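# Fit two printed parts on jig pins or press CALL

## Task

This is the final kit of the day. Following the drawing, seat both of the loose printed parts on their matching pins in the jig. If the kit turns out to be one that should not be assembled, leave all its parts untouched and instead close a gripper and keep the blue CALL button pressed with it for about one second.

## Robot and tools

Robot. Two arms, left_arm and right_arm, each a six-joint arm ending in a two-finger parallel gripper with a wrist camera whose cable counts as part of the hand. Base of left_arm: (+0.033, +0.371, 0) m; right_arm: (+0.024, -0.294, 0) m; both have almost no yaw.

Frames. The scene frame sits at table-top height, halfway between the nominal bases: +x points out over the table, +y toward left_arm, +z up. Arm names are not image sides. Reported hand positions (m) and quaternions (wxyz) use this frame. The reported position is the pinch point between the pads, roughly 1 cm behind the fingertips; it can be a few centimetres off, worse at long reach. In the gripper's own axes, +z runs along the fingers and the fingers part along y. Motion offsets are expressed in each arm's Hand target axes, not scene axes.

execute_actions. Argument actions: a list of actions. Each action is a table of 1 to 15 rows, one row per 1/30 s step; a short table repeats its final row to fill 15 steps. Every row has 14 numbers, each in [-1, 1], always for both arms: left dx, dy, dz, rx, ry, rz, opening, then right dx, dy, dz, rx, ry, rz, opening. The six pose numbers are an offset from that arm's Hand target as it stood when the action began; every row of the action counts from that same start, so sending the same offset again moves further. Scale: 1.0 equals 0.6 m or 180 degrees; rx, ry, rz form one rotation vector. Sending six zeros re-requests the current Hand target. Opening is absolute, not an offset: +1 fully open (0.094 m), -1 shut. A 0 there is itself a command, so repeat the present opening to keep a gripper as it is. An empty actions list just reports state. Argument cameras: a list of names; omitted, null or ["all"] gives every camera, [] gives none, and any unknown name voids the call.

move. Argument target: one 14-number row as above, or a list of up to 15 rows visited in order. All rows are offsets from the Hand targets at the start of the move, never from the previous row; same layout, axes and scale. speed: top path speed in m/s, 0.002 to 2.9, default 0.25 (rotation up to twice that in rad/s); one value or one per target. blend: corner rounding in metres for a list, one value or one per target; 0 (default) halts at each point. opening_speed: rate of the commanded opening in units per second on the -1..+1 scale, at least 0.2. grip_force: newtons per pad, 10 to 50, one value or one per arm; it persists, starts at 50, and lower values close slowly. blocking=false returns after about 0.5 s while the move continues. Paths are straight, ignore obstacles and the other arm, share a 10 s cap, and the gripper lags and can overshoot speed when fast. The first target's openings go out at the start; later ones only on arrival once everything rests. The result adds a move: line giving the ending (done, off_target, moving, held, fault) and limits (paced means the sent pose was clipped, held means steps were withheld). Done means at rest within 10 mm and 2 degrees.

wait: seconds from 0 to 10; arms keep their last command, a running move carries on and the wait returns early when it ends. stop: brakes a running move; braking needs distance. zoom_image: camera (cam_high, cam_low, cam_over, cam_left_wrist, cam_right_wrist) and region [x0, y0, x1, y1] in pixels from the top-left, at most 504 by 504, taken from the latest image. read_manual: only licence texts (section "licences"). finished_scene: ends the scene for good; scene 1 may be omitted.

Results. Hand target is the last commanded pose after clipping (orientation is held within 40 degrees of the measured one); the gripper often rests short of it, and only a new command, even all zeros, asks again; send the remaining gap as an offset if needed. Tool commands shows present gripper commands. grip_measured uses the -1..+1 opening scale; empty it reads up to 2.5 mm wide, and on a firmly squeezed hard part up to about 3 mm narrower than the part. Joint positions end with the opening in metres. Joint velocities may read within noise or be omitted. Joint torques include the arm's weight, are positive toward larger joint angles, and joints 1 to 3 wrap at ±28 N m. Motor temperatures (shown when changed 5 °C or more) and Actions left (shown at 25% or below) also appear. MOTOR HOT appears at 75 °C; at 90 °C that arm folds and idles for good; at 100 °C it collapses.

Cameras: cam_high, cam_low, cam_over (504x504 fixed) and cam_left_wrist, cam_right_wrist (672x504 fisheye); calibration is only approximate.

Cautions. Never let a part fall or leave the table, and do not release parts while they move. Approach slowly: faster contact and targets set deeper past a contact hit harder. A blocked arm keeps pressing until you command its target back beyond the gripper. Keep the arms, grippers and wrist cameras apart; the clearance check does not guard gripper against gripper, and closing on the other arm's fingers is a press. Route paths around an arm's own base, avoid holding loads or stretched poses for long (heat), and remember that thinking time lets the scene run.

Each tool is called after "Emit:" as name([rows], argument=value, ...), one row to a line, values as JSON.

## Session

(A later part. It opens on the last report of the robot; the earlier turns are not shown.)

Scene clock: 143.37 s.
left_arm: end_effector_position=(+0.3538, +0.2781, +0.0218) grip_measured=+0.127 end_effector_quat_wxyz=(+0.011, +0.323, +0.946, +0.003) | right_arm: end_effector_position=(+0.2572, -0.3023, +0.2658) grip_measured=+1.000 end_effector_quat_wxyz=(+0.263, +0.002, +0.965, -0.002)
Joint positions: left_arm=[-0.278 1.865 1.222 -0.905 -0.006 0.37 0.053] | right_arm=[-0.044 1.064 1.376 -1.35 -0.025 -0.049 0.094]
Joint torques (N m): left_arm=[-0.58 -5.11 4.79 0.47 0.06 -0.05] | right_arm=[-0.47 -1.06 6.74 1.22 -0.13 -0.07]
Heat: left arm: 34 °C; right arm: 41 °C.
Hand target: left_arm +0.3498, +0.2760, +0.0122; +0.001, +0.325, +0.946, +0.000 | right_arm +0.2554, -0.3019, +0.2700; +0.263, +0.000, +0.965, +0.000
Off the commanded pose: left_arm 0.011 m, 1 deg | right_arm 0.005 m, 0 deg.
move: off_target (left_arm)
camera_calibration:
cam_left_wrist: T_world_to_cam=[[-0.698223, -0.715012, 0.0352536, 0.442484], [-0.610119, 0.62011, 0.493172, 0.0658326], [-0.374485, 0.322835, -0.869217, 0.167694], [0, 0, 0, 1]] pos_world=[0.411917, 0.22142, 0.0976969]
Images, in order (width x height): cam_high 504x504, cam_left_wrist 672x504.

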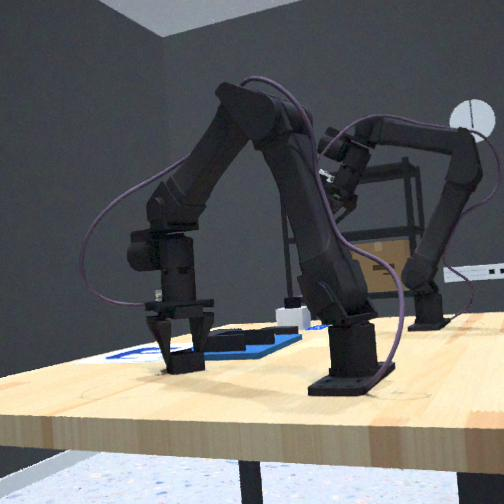

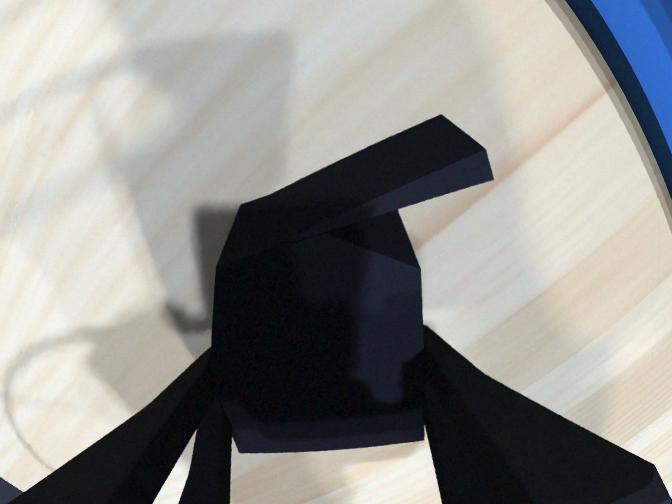

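Emit:
move([
  [0,0,-0.197,0,0,0,0.04,0,0,0,0,0,0,1],
  [-0.389,-0.354,-0.197,0,0,0.2778,0.04,0,0,0,0,0,0,1],
], speed=0.2, blend=0.03, cameras=["cam_left_wrist","cam_over","cam_high"])

Emit:
zoom_image(camera="cam_left_wrist", region=[150, 100, 550, 504])

Scene clock: 154.47 s.
left_arm: end_effector_position=(+0.3972, -0.0274, +0.1332) grip_measured=+0.126 end_effector_quat_wxyz=(+0.143, +0.684, +0.715, -0.007) | right_arm: end_effector_position=(+0.2572, -0.3023, +0.2658) grip_measured=+1.000 end_effector_quat_wxyz=(+0.263, +0.002, +0.965, -0.002)
Joint positions: left_arm=[-0.824 2.592 2.833 -1.524 -0.006 0.695 0.053] | right_arm=[-0.044 1.064 1.376 -1.35 -0.025 -0.049 0.094]
Joint torques (N m): left_arm=[-0.09 -9.13 9.2 1.11 0.09 0.05] | right_arm=[-0.36 -1.17 6.75 1.28 -0.13 -0.11]
Heat: left arm: 34 °C; right arm: 41 °C.
Hand target: left_arm +0.4028, -0.0350, +0.1307; +0.001, +0.695, +0.719, +0.000 | right_arm +0.2554, -0.3019, +0.2700; +0.263, +0.000, +0.965, +0.000
Off the commanded pose: left_arm 0.010 m, 16 deg | right_arm 0.005 m, 0 deg.
elbow stopped short (left arm): the move would have taken joint 3 (elbow) straighter than the controller allows.
move: off_target (left_arm)
camera_calibration:
cam_left_wrist: T_world_to_cam=[[-0.985119, 0.0607817, -0.160766, 0.411761], [0.00495641, 0.945037, 0.326925, 0.0136112], [0.171801, 0.321264, -0.931276, 0.170587], [0, 0, 0, 1]] pos_world=[0.376259, -0.092694, 0.220611]
Images, in order (width x height): cam_high 504x504, cam_over 504x504, cam_left_wrist 672x504.

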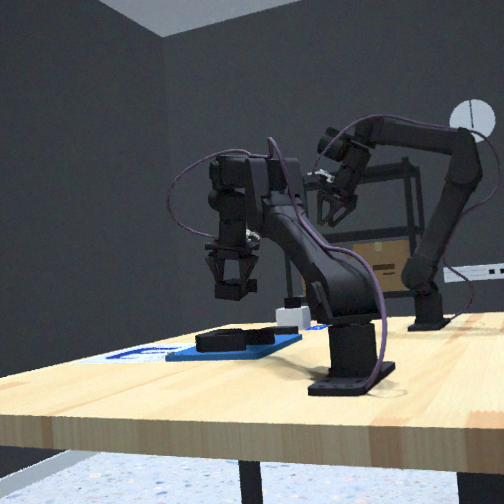

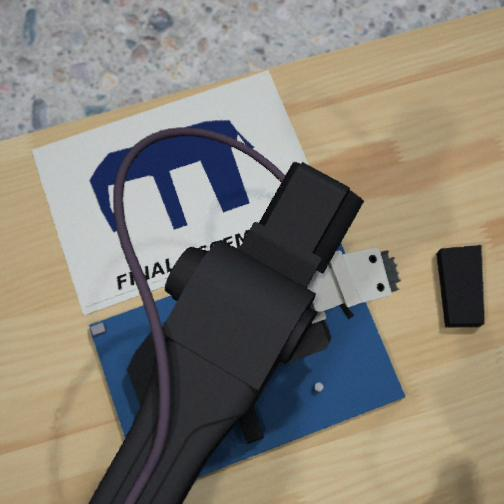

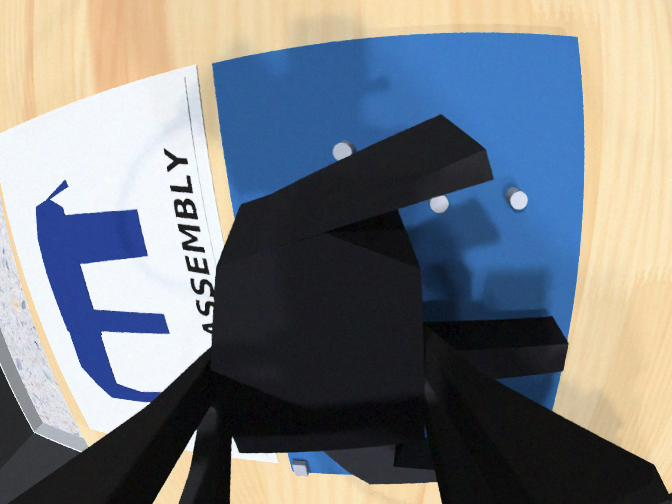

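Scaled by 1.248 from the camera's 672x504 image, which has a finer 960x720 frame.

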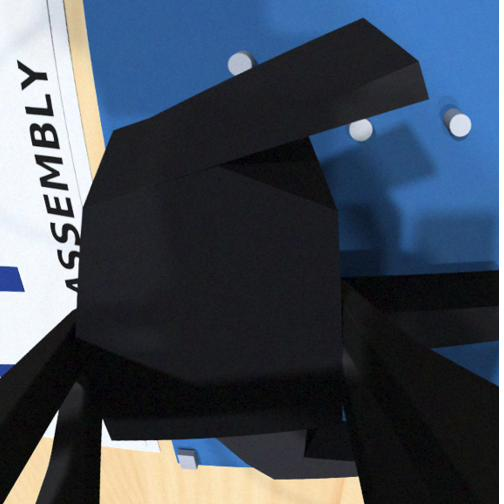

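Emit:
move([
  [0.0707,-0.3523,0,0,0,0,0.04,0,0,0,0,0,0,1],
  [0.0707,-0.3523,0.1778,0,0,0,0.04,0,0,0,0,0,0,1],
], speed=[0.25,0.12], cameras=["cam_left_wrist","cam_high"])

Emit:
zoom_image(camera="cam_high", region=[180, 270, 360, 390])

Scene clock: 163.90 s.
left_arm: end_effector_position=(+0.1888, -0.0005, +0.0262) grip_measured=+0.126 end_effector_quat_wxyz=(+0.000, +0.699, +0.715, +0.002) | right_arm: end_effector_position=(+0.2572, -0.3023, +0.2658) grip_measured=+1.000 end_effector_quat_wxyz=(+0.263, +0.002, +0.965, -0.002)
Joint positions: left_arm=[-1.168 2.129 1.626 -1.069 -0.004 0.37 0.053] | right_arm=[-0.044 1.064 1.376 -1.35 -0.025 -0.049 0.094]
Joint torques (N m): left_arm=[0.36 -8.46 5.27 0.45 0.04 -0.09] | right_arm=[-0.38 -0.96 6.82 1.2 -0.17 -0.09]
Heat: left arm: 34 °C; right arm: 41 °C.
Hand target: left_arm +0.1901, -0.0001, +0.0237; +0.001, +0.695, +0.719, +0.000 | right_arm +0.2554, -0.3019, +0.2700; +0.263, +0.000, +0.965, +0.000
Off the commanded pose: left_arm 0.003 m, 1 deg | right_arm 0.005 m, 0 deg.
move: done
camera_calibration:
cam_left_wrist: T_world_to_cam=[[-0.994565, 0.0923613, 0.0480683, 0.183988], [0.103938, 0.853316, 0.51093, 0.000646712], [0.00617274, 0.513149, -0.858277, 0.127621], [0, 0, 0, 1]] pos_world=[0.182133, -0.083034, 0.10036]
Images, in order (width x height): cam_high 504x504, cam_left_wrist 672x504.

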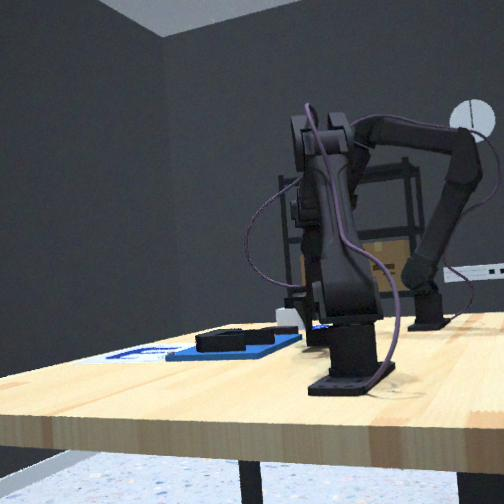

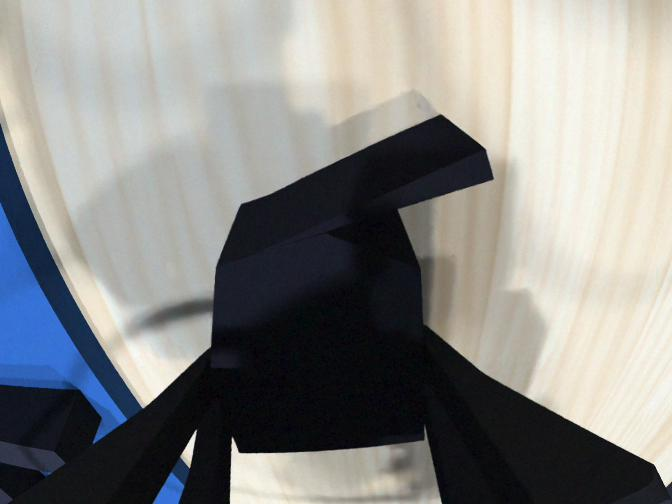

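Scaled by 2.800 from the camera's 504x504 image, which has a finer 720x720 frame.

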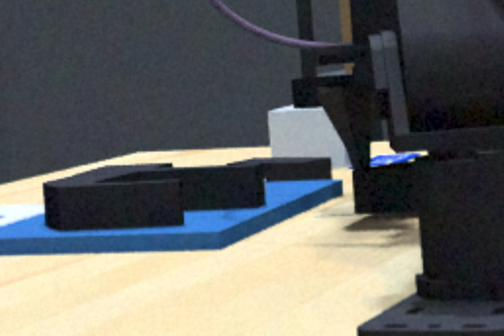

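Emit:
move(target=[0,0,0.0085,0,0,0,0.04,0,0,0,0,0,0,1], speed=0.04, cameras=["cam_high"])

Emit:
zoom_image(camera="cam_high", region=[180, 270, 360, 390])

Scene clock: 166.00 s.
left_arm: end_effector_position=(+0.1892, -0.0014, +0.0235) grip_measured=+0.126 end_effector_quat_wxyz=(+0.003, +0.699, +0.715, +0.001) | right_arm: end_effector_position=(+0.2572, -0.3023, +0.2658) grip_measured=+1.000 end_effector_quat_wxyz=(+0.263, +0.002, +0.965, -0.002)
Joint positions: left_arm=[-1.168 2.129 1.615 -1.051 -0.004 0.37 0.053] | right_arm=[-0.044 1.064 1.376 -1.35 -0.025 -0.049 0.094]
Joint torques (N m): left_arm=[0.44 -8.14 5.23 0.44 0.05 -0.08] | right_arm=[-0.44 -1.03 6.75 1.25 -0.18 -0.11]
Heat: left arm: 34 °C; right arm: 41 °C.
Hand target: left_arm +0.1901, -0.0002, +0.0187; +0.001, +0.695, +0.719, +0.000 | right_arm +0.2554, -0.3019, +0.2700; +0.263, +0.000, +0.965, +0.000
Off the commanded pose: left_arm 0.005 m, 1 deg | right_arm 0.005 m, 0 deg.
move: done
Images, in order (width x height): cam_high 504x504.

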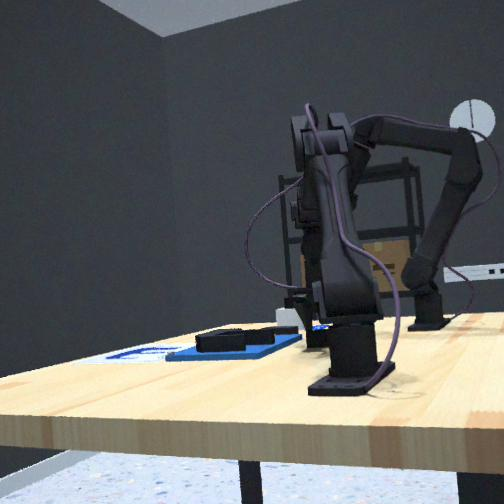

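Scaled by 2.800 from the camera's 504x504 image, which has a finer 720x720 frame.

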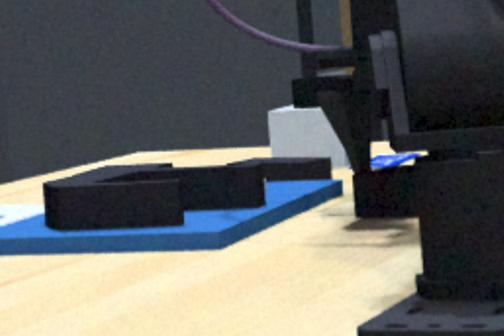

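Emit:
move(target=[0,0,0.009,0,0,0,0.04,0,0,0,0,0,0,1], speed=0.03, cameras=["cam_high"])

Emit:
zoom_image(camera="cam_high", region=[180, 270, 360, 390])

Scene clock: 167.67 s.
left_arm: end_effector_position=(+0.1895, -0.0021, +0.0223) grip_measured=+0.126 end_effector_quat_wxyz=(+0.005, +0.699, +0.715, +0.000) | right_arm: end_effector_position=(+0.2572, -0.3023, +0.2658) grip_measured=+1.000 end_effector_quat_wxyz=(+0.263, +0.002, +0.965, -0.002)
Joint positions: left_arm=[-1.168 2.129 1.609 -1.042 -0.004 0.37 0.053] | right_arm=[-0.044 1.064 1.376 -1.35 -0.025 -0.049 0.094]
Joint torques (N m): left_arm=[0.39 -7.65 4.57 0.57 0.04 -0.1] | right_arm=[-0.39 -1.13 6.91 1.28 -0.18 -0.06]
Heat: left arm: 34 °C; right arm: 41 °C.
Hand target: left_arm +0.1901, -0.0001, +0.0132; +0.001, +0.695, +0.719, +0.000 | right_arm +0.2554, -0.3019, +0.2700; +0.263, +0.000, +0.965, +0.000
Off the commanded pose: left_arm 0.009 m, 1 deg | right_arm 0.005 m, 0 deg.
move: done
Images, in order (width x height): cam_high 504x504.

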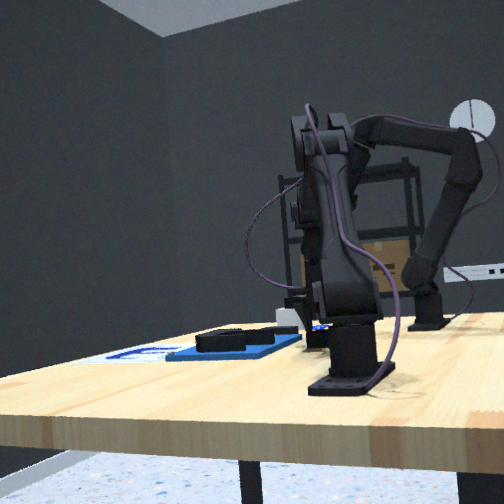

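Scaled by 2.800 from the camera's 504x504 image, which has a finer 720x720 frame.

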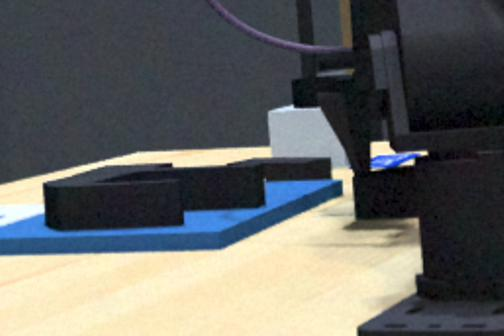

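Emit:
move(target=[0,0,0,0,0,0,0.5,0,0,0,0,0,0,1], opening_speed=0.6, cameras=[])

Emit:
move([
  [0,0,-0.18,0,0,0,0.5,0,0,0,0,0,0,1],
  [0.546,0.119,-0.367,0,0,0,0.5,0,0,0,0,0,0,1],
  [0.546,0.119,-0.367,0,0,0,0.5,0.2223,0.4998,0.1593,-0.1357,0.131,-0.4977,1],
], speed=[0.12,0.3,0.3], blend=[0.03,0,0], cameras=["cam_right_wrist","cam_low"])

Scene clock: 174.00 s.
left_arm: end_effector_position=(+0.1897, -0.0027, +0.0210) grip_measured=+0.497 end_effector_quat_wxyz=(+0.007, +0.699, +0.715, -0.001) | right_arm: end_effector_position=(+0.2572, -0.3023, +0.2658) grip_measured=+1.000 end_effector_quat_wxyz=(+0.263, +0.002, +0.965, -0.002)
Joint positions: left_arm=[-1.168 2.129 1.604 -1.032 -0.004 0.369 0.07] | right_arm=[-0.044 1.064 1.376 -1.35 -0.025 -0.049 0.094]
Joint torques (N m): left_arm=[0.44 -7.65 5 0.48 0.03 -0.07] | right_arm=[-0.49 -1.01 6.74 1.26 -0.18 -0.04]
Heat: left arm: 33 °C; right arm: 41 °C.
Hand target: left_arm +0.1901, -0.0001, +0.0132; +0.001, +0.695, +0.719, +0.000 | right_arm +0.2554, -0.3019, +0.2700; +0.263, +0.000, +0.965, +0.000
Off the commanded pose: left_arm 0.008 m, 1 deg | right_arm 0.005 m, 0 deg.
move: done
No camera images: "cameras" was empty.

Scene clock: 180.37 s.
left_arm: end_effector_position=(+0.2543, +0.3303, +0.2331) grip_measured=+0.497 end_effector_quat_wxyz=(+0.090, +0.689, +0.716, +0.065) | right_arm: end_effector_position=(+0.1900, -0.0047, +0.1199) grip_measured=+1.000 end_effector_quat_wxyz=(-0.007, +0.716, -0.698, +0.004)
Joint positions: left_arm=[-0.185 1.268 1.466 -1.546 -0.011 1.339 0.07] | right_arm=[1.067 1.795 1.533 -1.297 0.011 -0.545 0.094]
Joint torques (N m): left_arm=[0.35 -2.33 5.59 0.66 0.13 0.04] | right_arm=[0.12 -8.13 6.94 0.2 -0.14 -0.09]
Heat: left arm: 33 °C; right arm: 41 °C.
Hand target: left_arm +0.2498, +0.3299, +0.2333; +0.001, +0.695, +0.719, +0.000 | right_arm +0.1888, -0.0021, +0.1198; +0.000, +0.719, -0.695, +0.000
Off the commanded pose: left_arm 0.005 m, 13 deg | right_arm 0.003 m, 1 deg.
joint sent to its limit (left arm) — joint 4 (wrist pitch), lower limit. The joint targets are off in orientation, not in position.
move: off_target (left_arm)
camera_calibration:
cam_right_wrist: T_world_to_cam=[[0.992516, -0.102462, 0.0664334, -0.199489], [-0.121412, -0.886252, 0.447008, 0.00428479], [0.0130753, -0.451729, -0.89206, 0.207843], [0, 0, 0, 1]] pos_world=[0.195799, 0.077246, 0.196746]
Images, in order (width x height): cam_low 504x504, cam_right_wrist 672x504.

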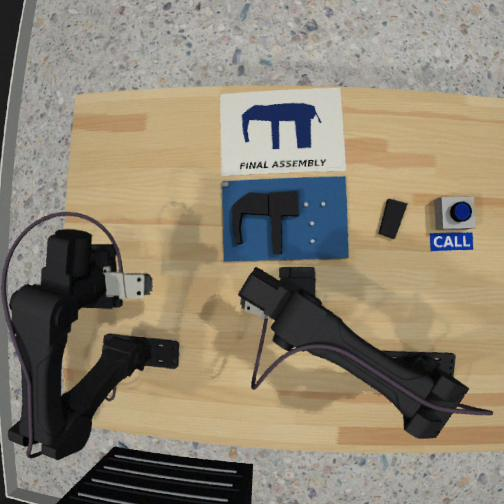

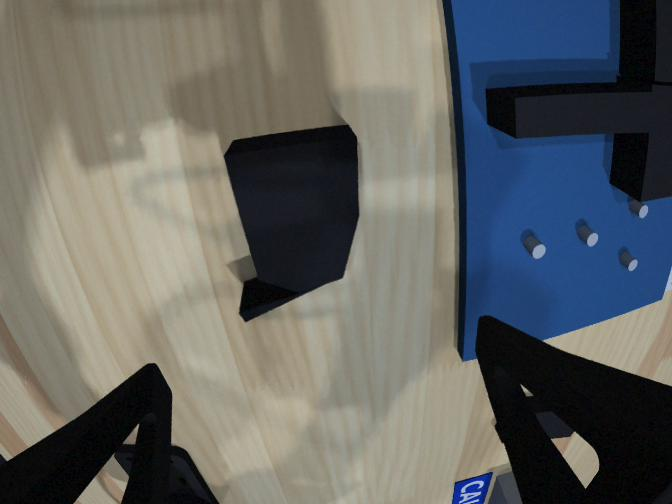

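Emit:
zoom_image(camera="cam_right_wrist", region=[200, 100, 400, 340])

Scaled by 2.100 from the camera's 672x504 image, which has a finer 960x720 frame.

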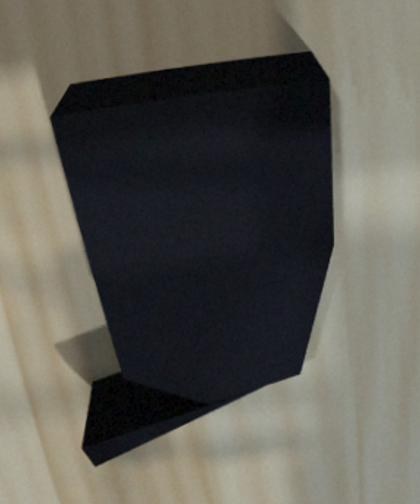

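Emit:
move(target=[0,0,0,0,0,0,0.5,-0.0362,0.005,0.08,0,0,0,1], speed=0.2, cameras=["cam_right_wrist","cam_low","cam_high"])

Scene clock: 198.93 s.
left_arm: end_effector_position=(+0.2543, +0.3303, +0.2331) grip_measured=+0.497 end_effector_quat_wxyz=(+0.090, +0.689, +0.716, +0.065) | right_arm: end_effector_position=(+0.1874, +0.0182, +0.0791) grip_measured=+1.000 end_effector_quat_wxyz=(-0.007, +0.720, -0.694, +0.003)
Joint positions: left_arm=[-0.185 1.268 1.466 -1.546 -0.011 1.339 0.07] | right_arm=[1.106 1.882 1.481 -1.159 0.01 -0.519 0.094]
Joint torques (N m): left_arm=[0.42 -2.36 5.61 0.66 0.11 0.05] | right_arm=[0.1 -9.17 4.53 0.43 -0.09 0.07]
Heat: left arm: 33 °C; right arm: 41 °C.
Hand target: left_arm +0.2498, +0.3299, +0.2333; +0.001, +0.695, +0.719, +0.000 | right_arm +0.1851, +0.0195, +0.0718; +0.000, +0.719, -0.695, +0.000
Off the commanded pose: left_arm 0.005 m, 13 deg | right_arm 0.008 m, 1 deg.
joint sent to its limit (left arm) — joint 4 (wrist pitch), lower limit. The joint targets are off in orientation, not in position.
move: off_target (left_arm)
camera_calibration:
cam_right_wrist: T_world_to_cam=[[0.993744, -0.0906829, 0.0651949, -0.192178], [-0.110319, -0.888036, 0.446343, 0.0405901], [0.0174197, -0.450743, -0.892484, 0.181105], [0, 0, 0, 1]] pos_world=[0.192299, 0.10025, 0.156045]
Images, in order (width x height): cam_high 504x504, cam_low 504x504, cam_right_wrist 672x504.

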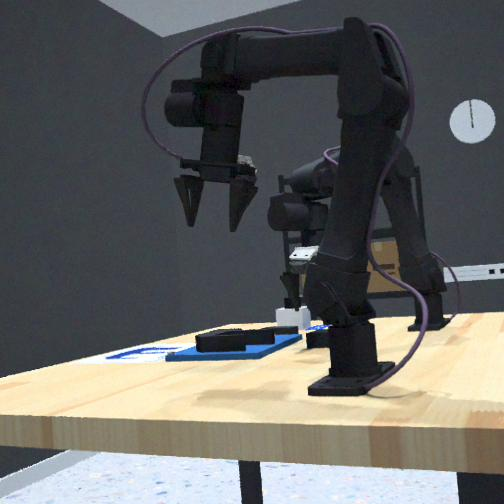

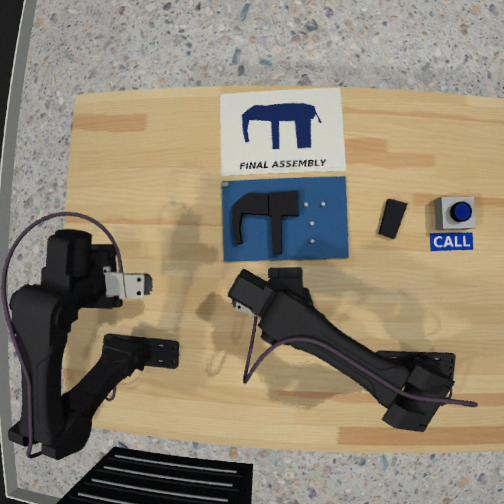

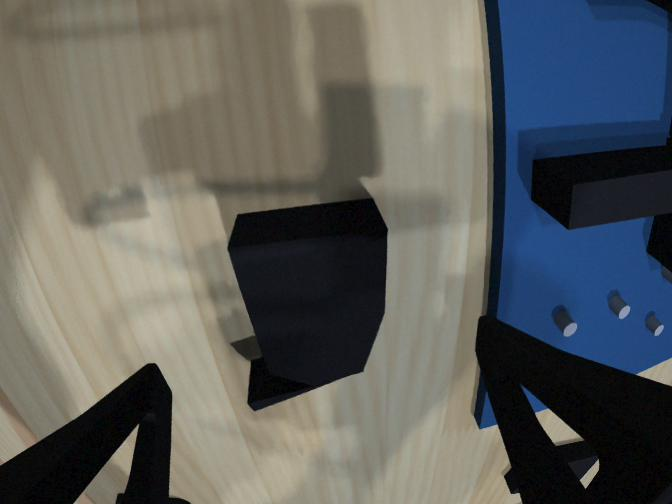

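Emit:
move(target=[0,0,0,0,0,0,0.5,0,0,0.045,0,0,0,1], speed=0.15, cameras=["cam_right_wrist"])

Emit:
zoom_image(camera="cam_high", region=[180, 270, 360, 390])

Scene clock: 211.00 s.
left_arm: end_effector_position=(+0.2543, +0.3303, +0.2331) grip_measured=+0.497 end_effector_quat_wxyz=(+0.090, +0.689, +0.716, +0.065) | right_arm: end_effector_position=(+0.1882, +0.0198, +0.0545) grip_measured=+1.000 end_effector_quat_wxyz=(-0.011, +0.720, -0.694, +0.002)
Joint positions: left_arm=[-0.185 1.268 1.466 -1.546 -0.011 1.339 0.07] | right_arm=[1.106 1.9 1.406 -1.057 0.01 -0.519 0.094]
Joint torques (N m): left_arm=[0.34 -2.33 5.59 0.65 0.13 0.06] | right_arm=[0.17 -8.7 4.21 0.52 -0.17 0.03]
Heat: left arm: 33 °C; right arm: 40 °C.
Hand target: left_arm +0.2498, +0.3299, +0.2333; +0.001, +0.695, +0.719, +0.000 | right_arm +0.1851, +0.0195, +0.0448; +0.000, +0.719, -0.695, +0.000
Off the commanded pose: left_arm 0.005 m, 13 deg | right_arm 0.010 m, 1 deg.
joint sent to its limit (left arm) — joint 4 (wrist pitch), lower limit. The joint targets are off in orientation, not in position.
move: off_target (left_arm)
camera_calibration:
cam_right_wrist: T_world_to_cam=[[0.993491, -0.0912204, 0.0682182, -0.19142], [-0.112012, -0.891182, 0.4396, 0.0537415], [0.0206944, -0.44438, -0.895599, 0.15935], [0, 0, 0, 1]] pos_world=[0.192896, 0.101244, 0.132147]
Images, in order (width x height): cam_right_wrist 672x504.

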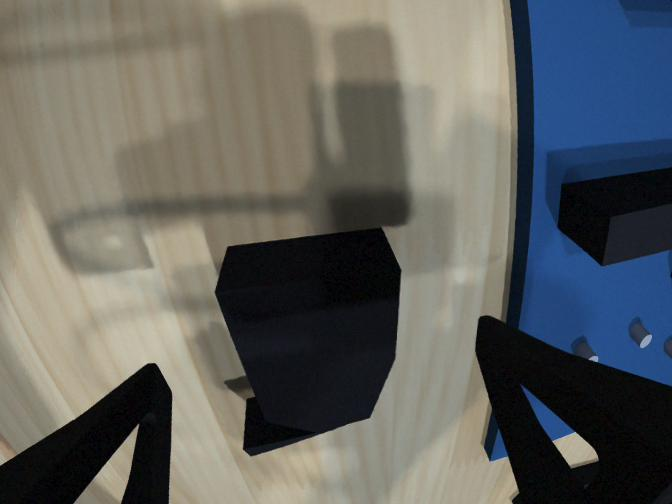

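This scene's latest camera images include none from cam_high. They are from: cam_right_wrist. cam_high's image comes with the result of a call that names it in "cameras".

Emit:
move(target=[0,0,0,0,0,0,0.5,0.01,0.0028,0.0522,0,0,0,1], speed=0.08, cameras=["cam_right_wrist","cam_high"])

Emit:
zoom_image(camera="cam_high", region=[240, 290, 360, 370])

Scene clock: 220.57 s.
left_arm: end_effector_position=(+0.2543, +0.3303, +0.2331) grip_measured=+0.497 end_effector_quat_wxyz=(+0.090, +0.689, +0.716, +0.065) | right_arm: end_effector_position=(+0.1858, +0.0152, +0.0230) grip_measured=+1.000 end_effector_quat_wxyz=(-0.011, +0.720, -0.694, +0.002)
Joint positions: left_arm=[-0.185 1.268 1.466 -1.546 -0.011 1.339 0.07] | right_arm=[1.106 1.919 1.3 -0.933 0.01 -0.519 0.094]
Joint torques (N m): left_arm=[0.31 -2.3 5.64 0.63 0.14 0.05] | right_arm=[-0.12 -8.64 4.03 0.45 -0.17 0.03]
Heat: left arm: 33 °C; right arm: 39 °C.
Hand target: left_arm +0.2498, +0.3299, +0.2333; +0.001, +0.695, +0.719, +0.000 | right_arm +0.1837, +0.0135, +0.0135; +0.000, +0.719, -0.695, +0.000
Off the commanded pose: left_arm 0.005 m, 13 deg | right_arm 0.010 m, 1 deg.
joint sent to its limit (left arm) — joint 4 (wrist pitch), lower limit. The joint targets are off in orientation, not in position.
move: off_target (left_arm)
camera_calibration:
cam_right_wrist: T_world_to_cam=[[0.993491, -0.0912204, 0.0682182, -0.187299], [-0.112012, -0.891182, 0.4396, 0.0632646], [0.0206944, -0.44438, -0.895599, 0.129054], [0, 0, 0, 1]] pos_world=[0.190496, 0.0966439, 0.100547]
Images, in order (width x height): cam_high 504x504, cam_right_wrist 672x504.

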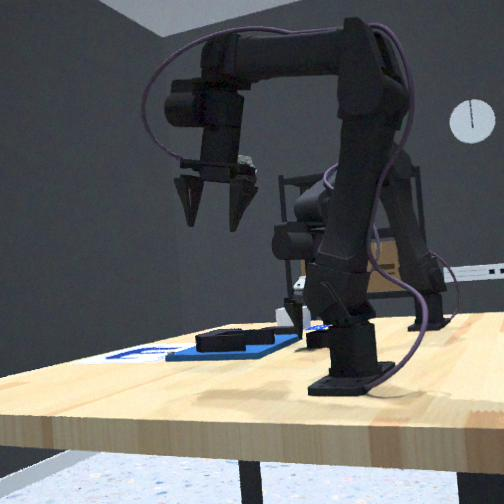

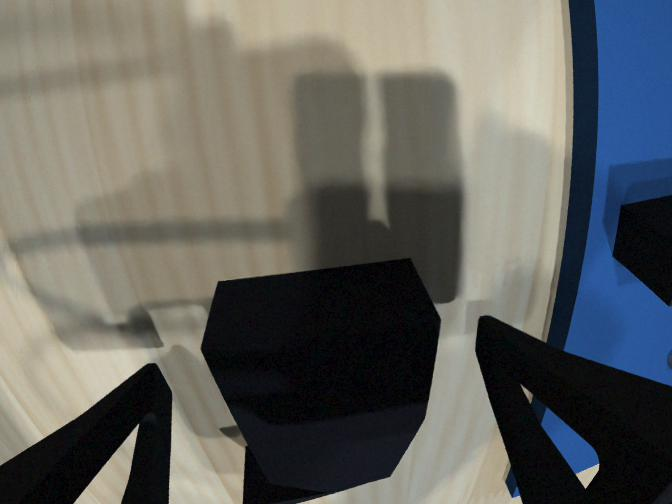

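Scaled by 4.200 from the camera's 504x504 image, which has a finer 720x720 frame.

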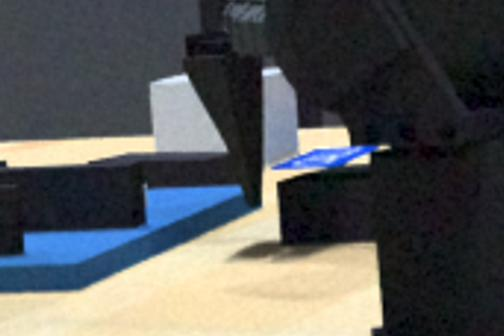

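Emit:
move(target=[0,0,0,0,0,0,0.5,0,0,0,0,0,0,0.04], opening_speed=0.5, cameras=["cam_right_wrist"])

Scene clock: 223.67 s.
left_arm: end_effector_position=(+0.2543, +0.3303, +0.2331) grip_measured=+0.497 end_effector_quat_wxyz=(+0.090, +0.689, +0.716, +0.065) | right_arm: end_effector_position=(+0.1862, +0.0162, +0.0230) grip_measured=+0.125 end_effector_quat_wxyz=(-0.013, +0.720, -0.694, +0.001)
Joint positions: left_arm=[-0.185 1.268 1.466 -1.546 -0.011 1.339 0.07] | right_arm=[1.106 1.919 1.3 -0.928 0.009 -0.519 0.053]
Joint torques (N m): left_arm=[0.34 -2.29 5.55 0.64 0.12 0.06] | right_arm=[-0.39 -8.75 4.19 0.44 -0.1 0.01]
Heat: left arm: 33 °C; right arm: 39 °C.
Hand target: left_arm +0.2498, +0.3299, +0.2333; +0.001, +0.695, +0.719, +0.000 | right_arm +0.1837, +0.0135, +0.0135; +0.000, +0.719, -0.695, +0.000
Off the commanded pose: left_arm 0.005 m, 13 deg | right_arm 0.010 m, 1 deg.
joint sent to its limit (left arm) — joint 4 (wrist pitch), lower limit. The joint targets are off in orientation, not in position.
move: off_target (left_arm)
camera_calibration:
cam_right_wrist: T_world_to_cam=[[0.993404, -0.0914541, 0.0691769, -0.187518], [-0.112556, -0.892984, 0.435787, 0.0643956], [0.0219194, -0.440699, -0.897387, 0.129307], [0, 0, 0, 1]] pos_world=[0.190695, 0.0973405, 0.100948]
Images, in order (width x height): cam_right_wrist 672x504.

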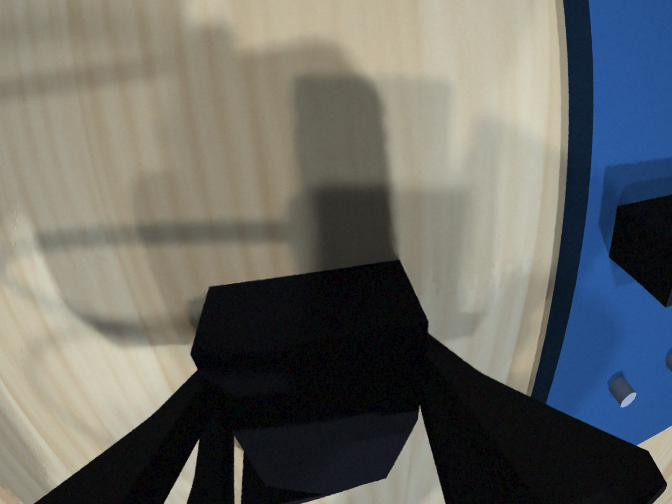

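Emit:
move([
  [0,0,0,0,0,0,0.5,0,0,-0.119,0,0,0,0.04],
  [0,0,0,0,0,0,0.5,0.0673,-0.375,-0.119,0,0,0,0.04],
], speed=0.2, blend=0.02, cameras=["cam_right_wrist","cam_over","cam_high"])

Emit:
zoom_image(camera="cam_right_wrist", region=[100, 150, 550, 504])

Emit:
zoom_image(camera="cam_over", region=[130, 230, 430, 504])

Scene clock: 241.40 s.
left_arm: end_effector_position=(+0.2543, +0.3303, +0.2331) grip_measured=+0.497 end_effector_quat_wxyz=(+0.090, +0.689, +0.716, +0.065) | right_arm: end_effector_position=(+0.4121, -0.0211, +0.0932) grip_measured=+0.124 end_effector_quat_wxyz=(-0.013, +0.715, -0.699, +0.006)
Joint positions: left_arm=[-0.185 1.268 1.466 -1.546 -0.011 1.339 0.07] | right_arm=[0.628 2.442 2.421 -1.523 0.007 -0.982 0.053]
Joint torques (N m): left_arm=[0.43 -2.32 5.61 0.67 0.11 0.05] | right_arm=[0.53 -12.82 7.1 0.18 -0.1 -0.08]
Heat: left arm: 33 °C; right arm: 38 °C.
Hand target: left_arm +0.2498, +0.3299, +0.2333; +0.001, +0.695, +0.719, +0.000 | right_arm +0.4099, -0.0191, +0.0849; +0.000, +0.719, -0.695, +0.000
Off the commanded pose: left_arm 0.005 m, 13 deg | right_arm 0.009 m, 2 deg.
joint sent to its limit (left arm) — joint 4 (wrist pitch), lower limit. The joint targets are off in orientation, not in position.
move: off_target (left_arm)
camera_calibration:
cam_right_wrist: T_world_to_cam=[[0.991474, -0.105481, 0.0765021, -0.420503], [-0.128519, -0.888434, 0.440644, 0.0321876], [0.0214875, -0.446719, -0.894416, 0.170574], [0, 0, 0, 1]] pos_world=[0.41739, 0.0604402, 0.17055]
Images, in order (width x height): cam_high 504x504, cam_over 504x504, cam_right_wrist 672x504.

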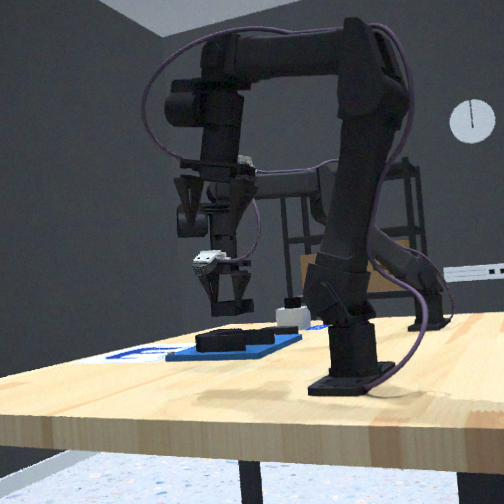

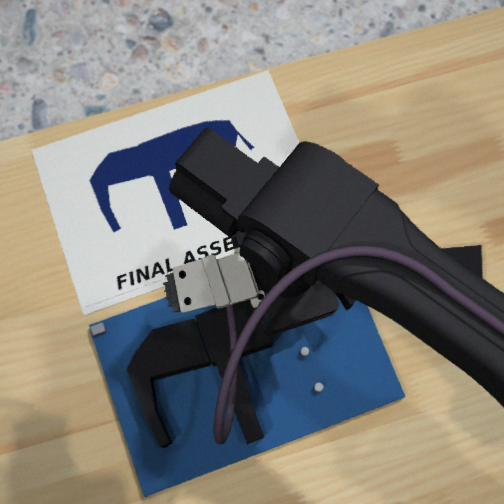

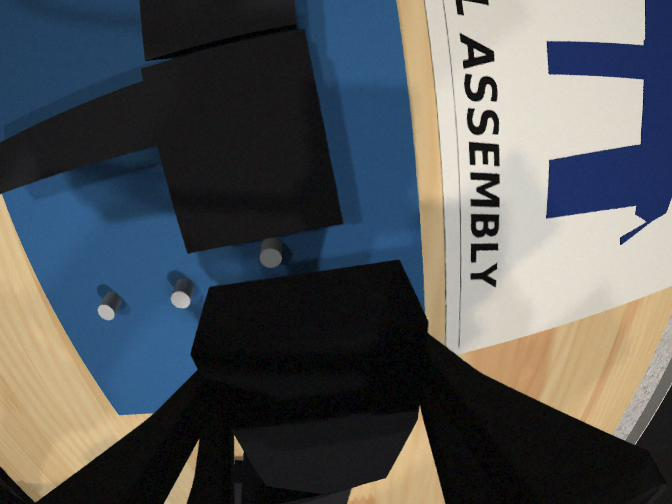

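Scaled by 1.120 from the camera's 672x504 image, which has a finer 960x720 frame.

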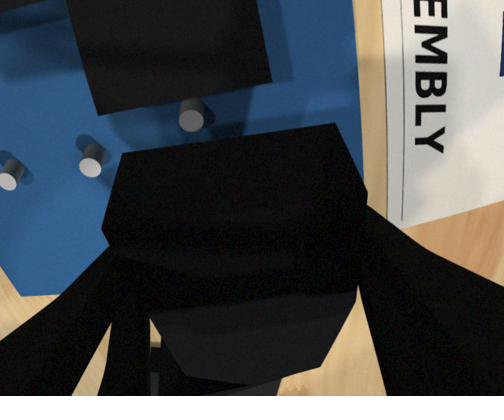

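Scaled by 1.680 from the camera's 504x504 image, which has a finer 720x720 frame.

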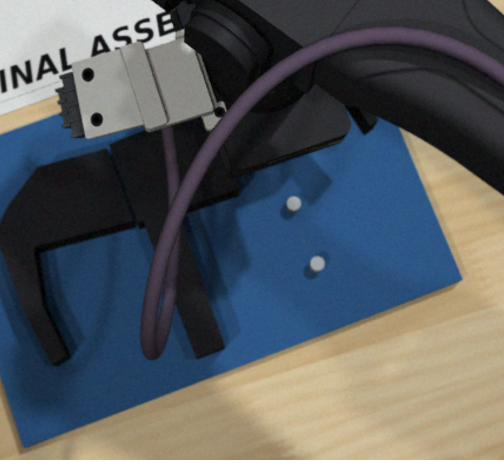

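Emit:
move(target=[0,0,0,0,0,0,0.5,0.0042,0.0242,0.0417,0,0,-0.0083,0.04], speed=0.1, cameras=["cam_right_wrist","cam_high"])

Emit:
zoom_image(camera="cam_right_wrist", region=[150, 150, 450, 390])

Emit:
zoom_image(camera="cam_high", region=[160, 290, 320, 380])

Scene clock: 254.43 s.
left_arm: end_effector_position=(+0.2543, +0.3303, +0.2331) grip_measured=+0.497 end_effector_quat_wxyz=(+0.090, +0.689, +0.716, +0.065) | right_arm: end_effector_position=(+0.3965, -0.0255, +0.0490) grip_measured=+0.124 end_effector_quat_wxyz=(+0.015, +0.724, -0.689, +0.002)
Joint positions: left_arm=[-0.185 1.268 1.466 -1.546 -0.011 1.339 0.07] | right_arm=[0.641 2.398 2.167 -1.367 0.01 -0.995 0.053]
Joint torques (N m): left_arm=[0.32 -2.37 5.63 0.63 0.14 0.06] | right_arm=[0.28 -18.52 4.15 0.31 -0.16 -0.07]
Motor temperatures (°C): left_arm=[26 29 33 28 27 24 27] | right_arm=[26 36 39 28 27 24 28]
Heat: left arm: 33 °C; right arm: 39 °C.
Hand target: left_arm +0.2498, +0.3299, +0.2333; +0.001, +0.695, +0.719, +0.000 | right_arm +0.3954, -0.0221, +0.0599; +0.000, +0.728, -0.685, +0.000
Off the commanded pose: left_arm 0.005 m, 13 deg | right_arm 0.011 m, 2 deg.
joint sent to its limit (left arm) — joint 4 (wrist pitch), lower limit. The joint targets are off in orientation, not in position.
move: off_target (left_arm, right_arm)
camera_calibration:
cam_right_wrist: T_world_to_cam=[[0.99632, -0.0773802, 0.0368649, -0.40134], [-0.0855933, -0.875482, 0.475611, 0.0272823], [-0.0045283, -0.477016, -0.878883, 0.138256], [0, 0, 0, 1]] pos_world=[0.402824, 0.0587798, 0.123331]
Images, in order (width x height): cam_high 504x504, cam_right_wrist 672x504.

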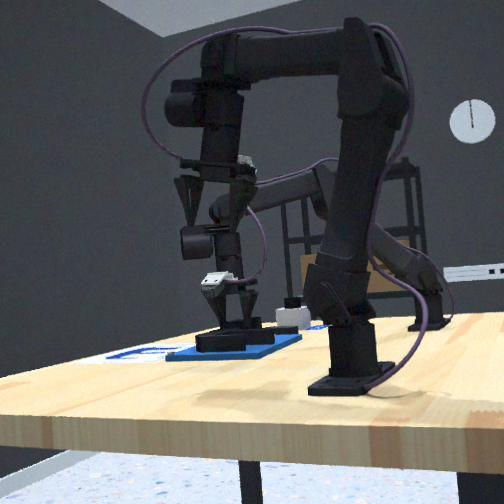

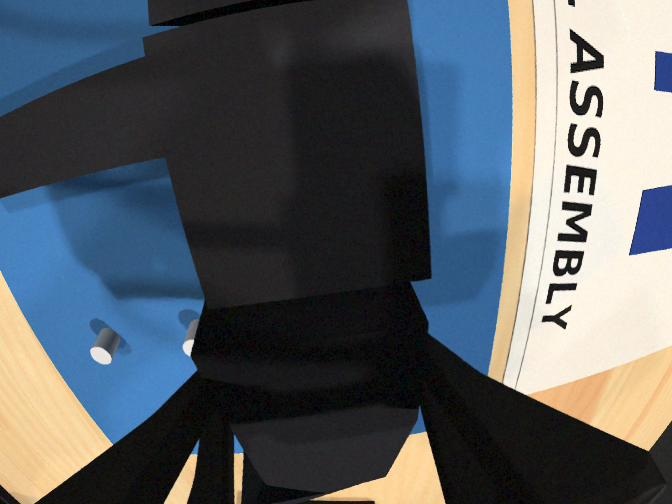

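Scaled by 1.680 from the camera's 672x504 image, which has a finer 960x720 frame.

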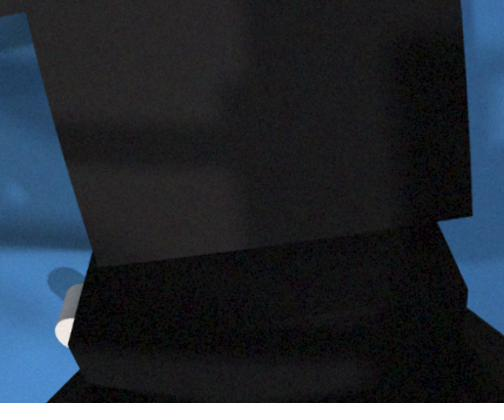

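Scaled by 3.150 from the camera's 504x504 image, which has a finer 720x720 frame.

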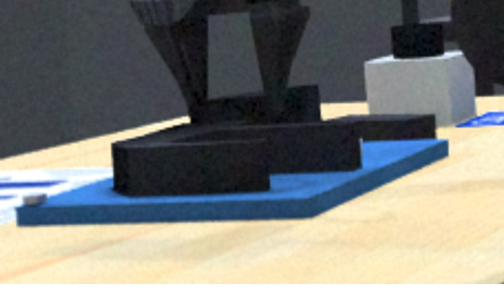

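Emit:
move(target=[0,0,0,0,0,0,0.5,-0.0034,-0.0044,-0.0067,0.006,-0.0075,-0.0039,0.04], speed=0.05, cameras=["cam_right_wrist","cam_high"])

Emit:
zoom_image(camera="cam_right_wrist", region=[150, 150, 450, 390])

Emit:
zoom_image(camera="cam_high", region=[160, 290, 320, 380])

Scene clock: 263.07 s.
left_arm: end_effector_position=(+0.2543, +0.3303, +0.2331) grip_measured=+0.497 end_effector_quat_wxyz=(+0.090, +0.689, +0.716, +0.065) | right_arm: end_effector_position=(+0.3979, -0.0232, +0.0476) grip_measured=+0.124 end_effector_quat_wxyz=(+0.006, +0.730, -0.684, +0.001)
Joint positions: left_arm=[-0.185 1.268 1.466 -1.546 -0.011 1.339 0.07] | right_arm=[0.641 2.39 2.147 -1.34 0.004 -1.01 0.053]
Joint torques (N m): left_arm=[0.39 -2.37 5.59 0.67 0.13 0.07] | right_arm=[-0.02 -19.81 4.23 0.4 -0.17 -0.05]
Heat: left arm: 33 °C; right arm: 39 °C.
Hand target: left_arm +0.2498, +0.3299, +0.2333; +0.001, +0.695, +0.719, +0.000 | right_arm +0.3979, -0.0199, +0.0639; -0.015, +0.732, -0.681, -0.002
Off the commanded pose: left_arm 0.005 m, 13 deg | right_arm 0.017 m, 3 deg.
joint sent to its limit (left arm) — joint 4 (wrist pitch), lower limit. The joint targets are off in orientation, not in position.
move: off_target (left_arm, right_arm)
camera_calibration:
cam_right_wrist: T_world_to_cam=[[0.997012, -0.0628331, 0.0449359, -0.402772], [-0.076514, -0.883256, 0.462605, 0.0268732], [0.010623, -0.464661, -0.885425, 0.132669], [0, 0, 0, 1]] pos_world=[0.402215, 0.0600745, 0.123135]
Images, in order (width x height): cam_high 504x504, cam_right_wrist 672x504.

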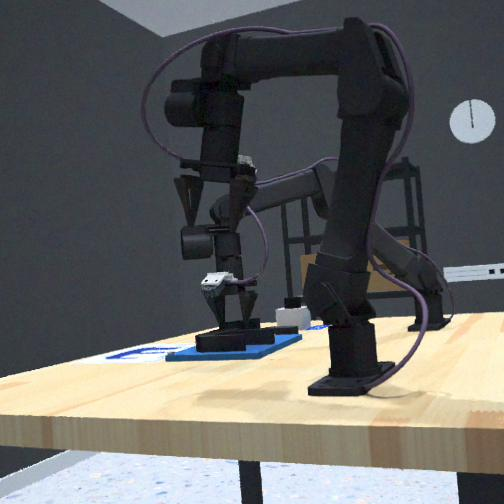

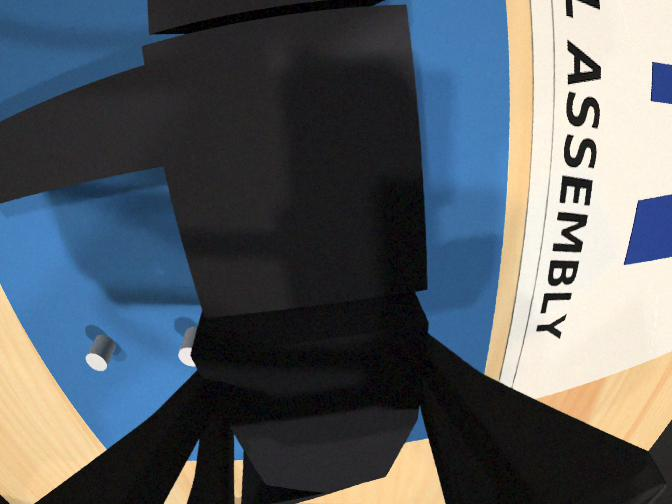

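Scaled by 1.680 from the camera's 672x504 image, which has a finer 960x720 frame.

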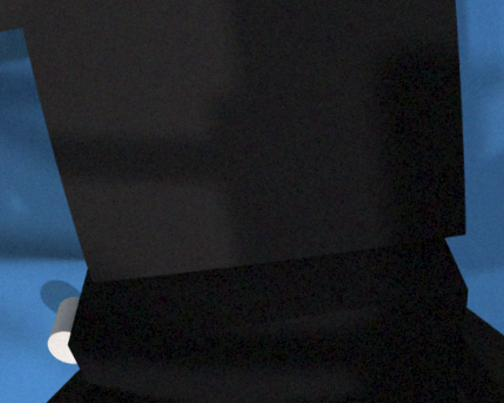

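Scaled by 3.150 from the camera's 504x504 image, which has a finer 720x720 frame.

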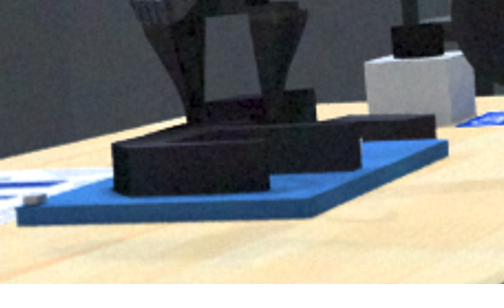

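Emit:
move([
  [0,0,0,0,0,0,0.5,-0.0015,-0.0027,0,0,0,0,0.04],
  [0,0,0,0,0,0,0.5,-0.0015,-0.0027,0.01,0,0,0,0.04],
], speed=0.03, cameras=["cam_right_wrist","cam_high"])

Emit:
zoom_image(camera="cam_right_wrist", region=[150, 150, 450, 390])

Emit:
zoom_image(camera="cam_high", region=[160, 290, 320, 380])

Scene clock: 274.80 s.
left_arm: end_effector_position=(+0.2543, +0.3303, +0.2331) grip_measured=+0.497 end_effector_quat_wxyz=(+0.090, +0.689, +0.716, +0.065) | right_arm: end_effector_position=(+0.4000, -0.0216, +0.0463) grip_measured=+0.124 end_effector_quat_wxyz=(+0.001, +0.730, -0.684, +0.002)
Joint positions: left_arm=[-0.185 1.268 1.466 -1.546 -0.011 1.339 0.07] | right_arm=[0.641 2.39 2.142 -1.324 0.004 -1.011 0.053]
Joint torques (N m): left_arm=[0.35 -2.36 5.64 0.68 0.13 0.04] | right_arm=[0.03 -18.67 4.22 0.38 -0.18 -0.07]
Motor temperatures (°C): left_arm=[26 29 33 28 27 24 27] | right_arm=[26 44 38 28 27 24 28]
Heat: left arm: 33 °C; right arm: 44 °C.
Hand target: left_arm +0.2498, +0.3299, +0.2333; +0.001, +0.695, +0.719, +0.000 | right_arm +0.3996, -0.0187, +0.0580; -0.015, +0.732, -0.681, -0.002
Off the commanded pose: left_arm 0.005 m, 13 deg | right_arm 0.012 m, 2 deg.
joint sent to its limit (left arm) — joint 4 (wrist pitch), lower limit. The joint targets are off in orientation, not in position.
move: off_target (left_arm, right_arm)
camera_calibration:
cam_right_wrist: T_world_to_cam=[[0.996624, -0.0627621, 0.0529236, -0.404887], [-0.0800368, -0.886303, 0.456138, 0.0306687], [0.0182782, -0.458834, -0.888334, 0.129456], [0, 0, 0, 1]] pos_world=[0.403608, 0.0611692, 0.122439]
Images, in order (width x height): cam_high 504x504, cam_right_wrist 672x504.

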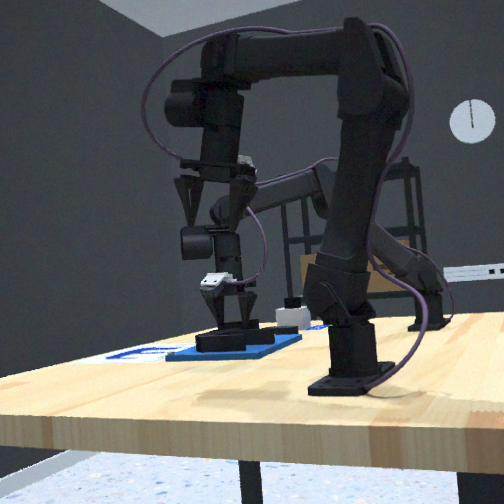

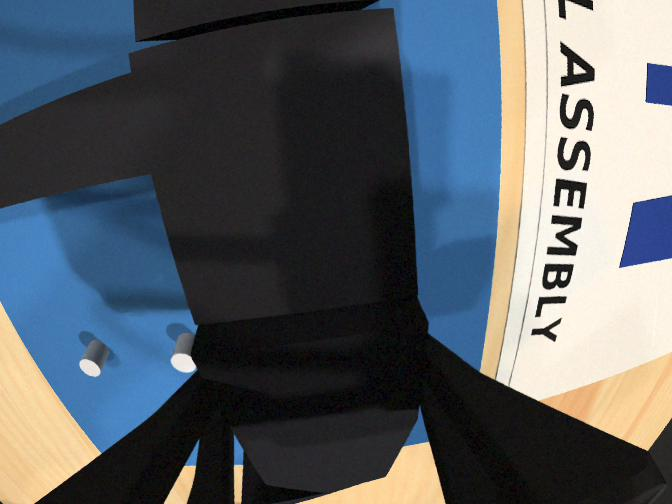

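Scaled by 1.680 from the camera's 672x504 image, which has a finer 960x720 frame.

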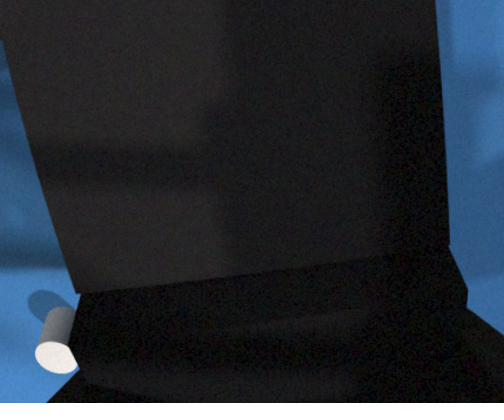

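Scaled by 3.150 from the camera's 504x504 image, which has a finer 720x720 frame.

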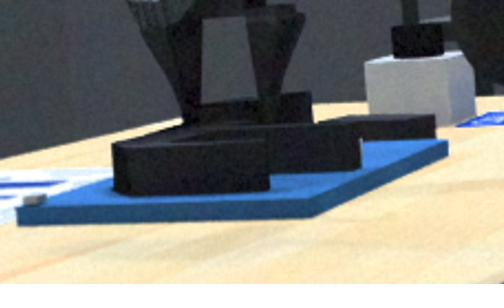

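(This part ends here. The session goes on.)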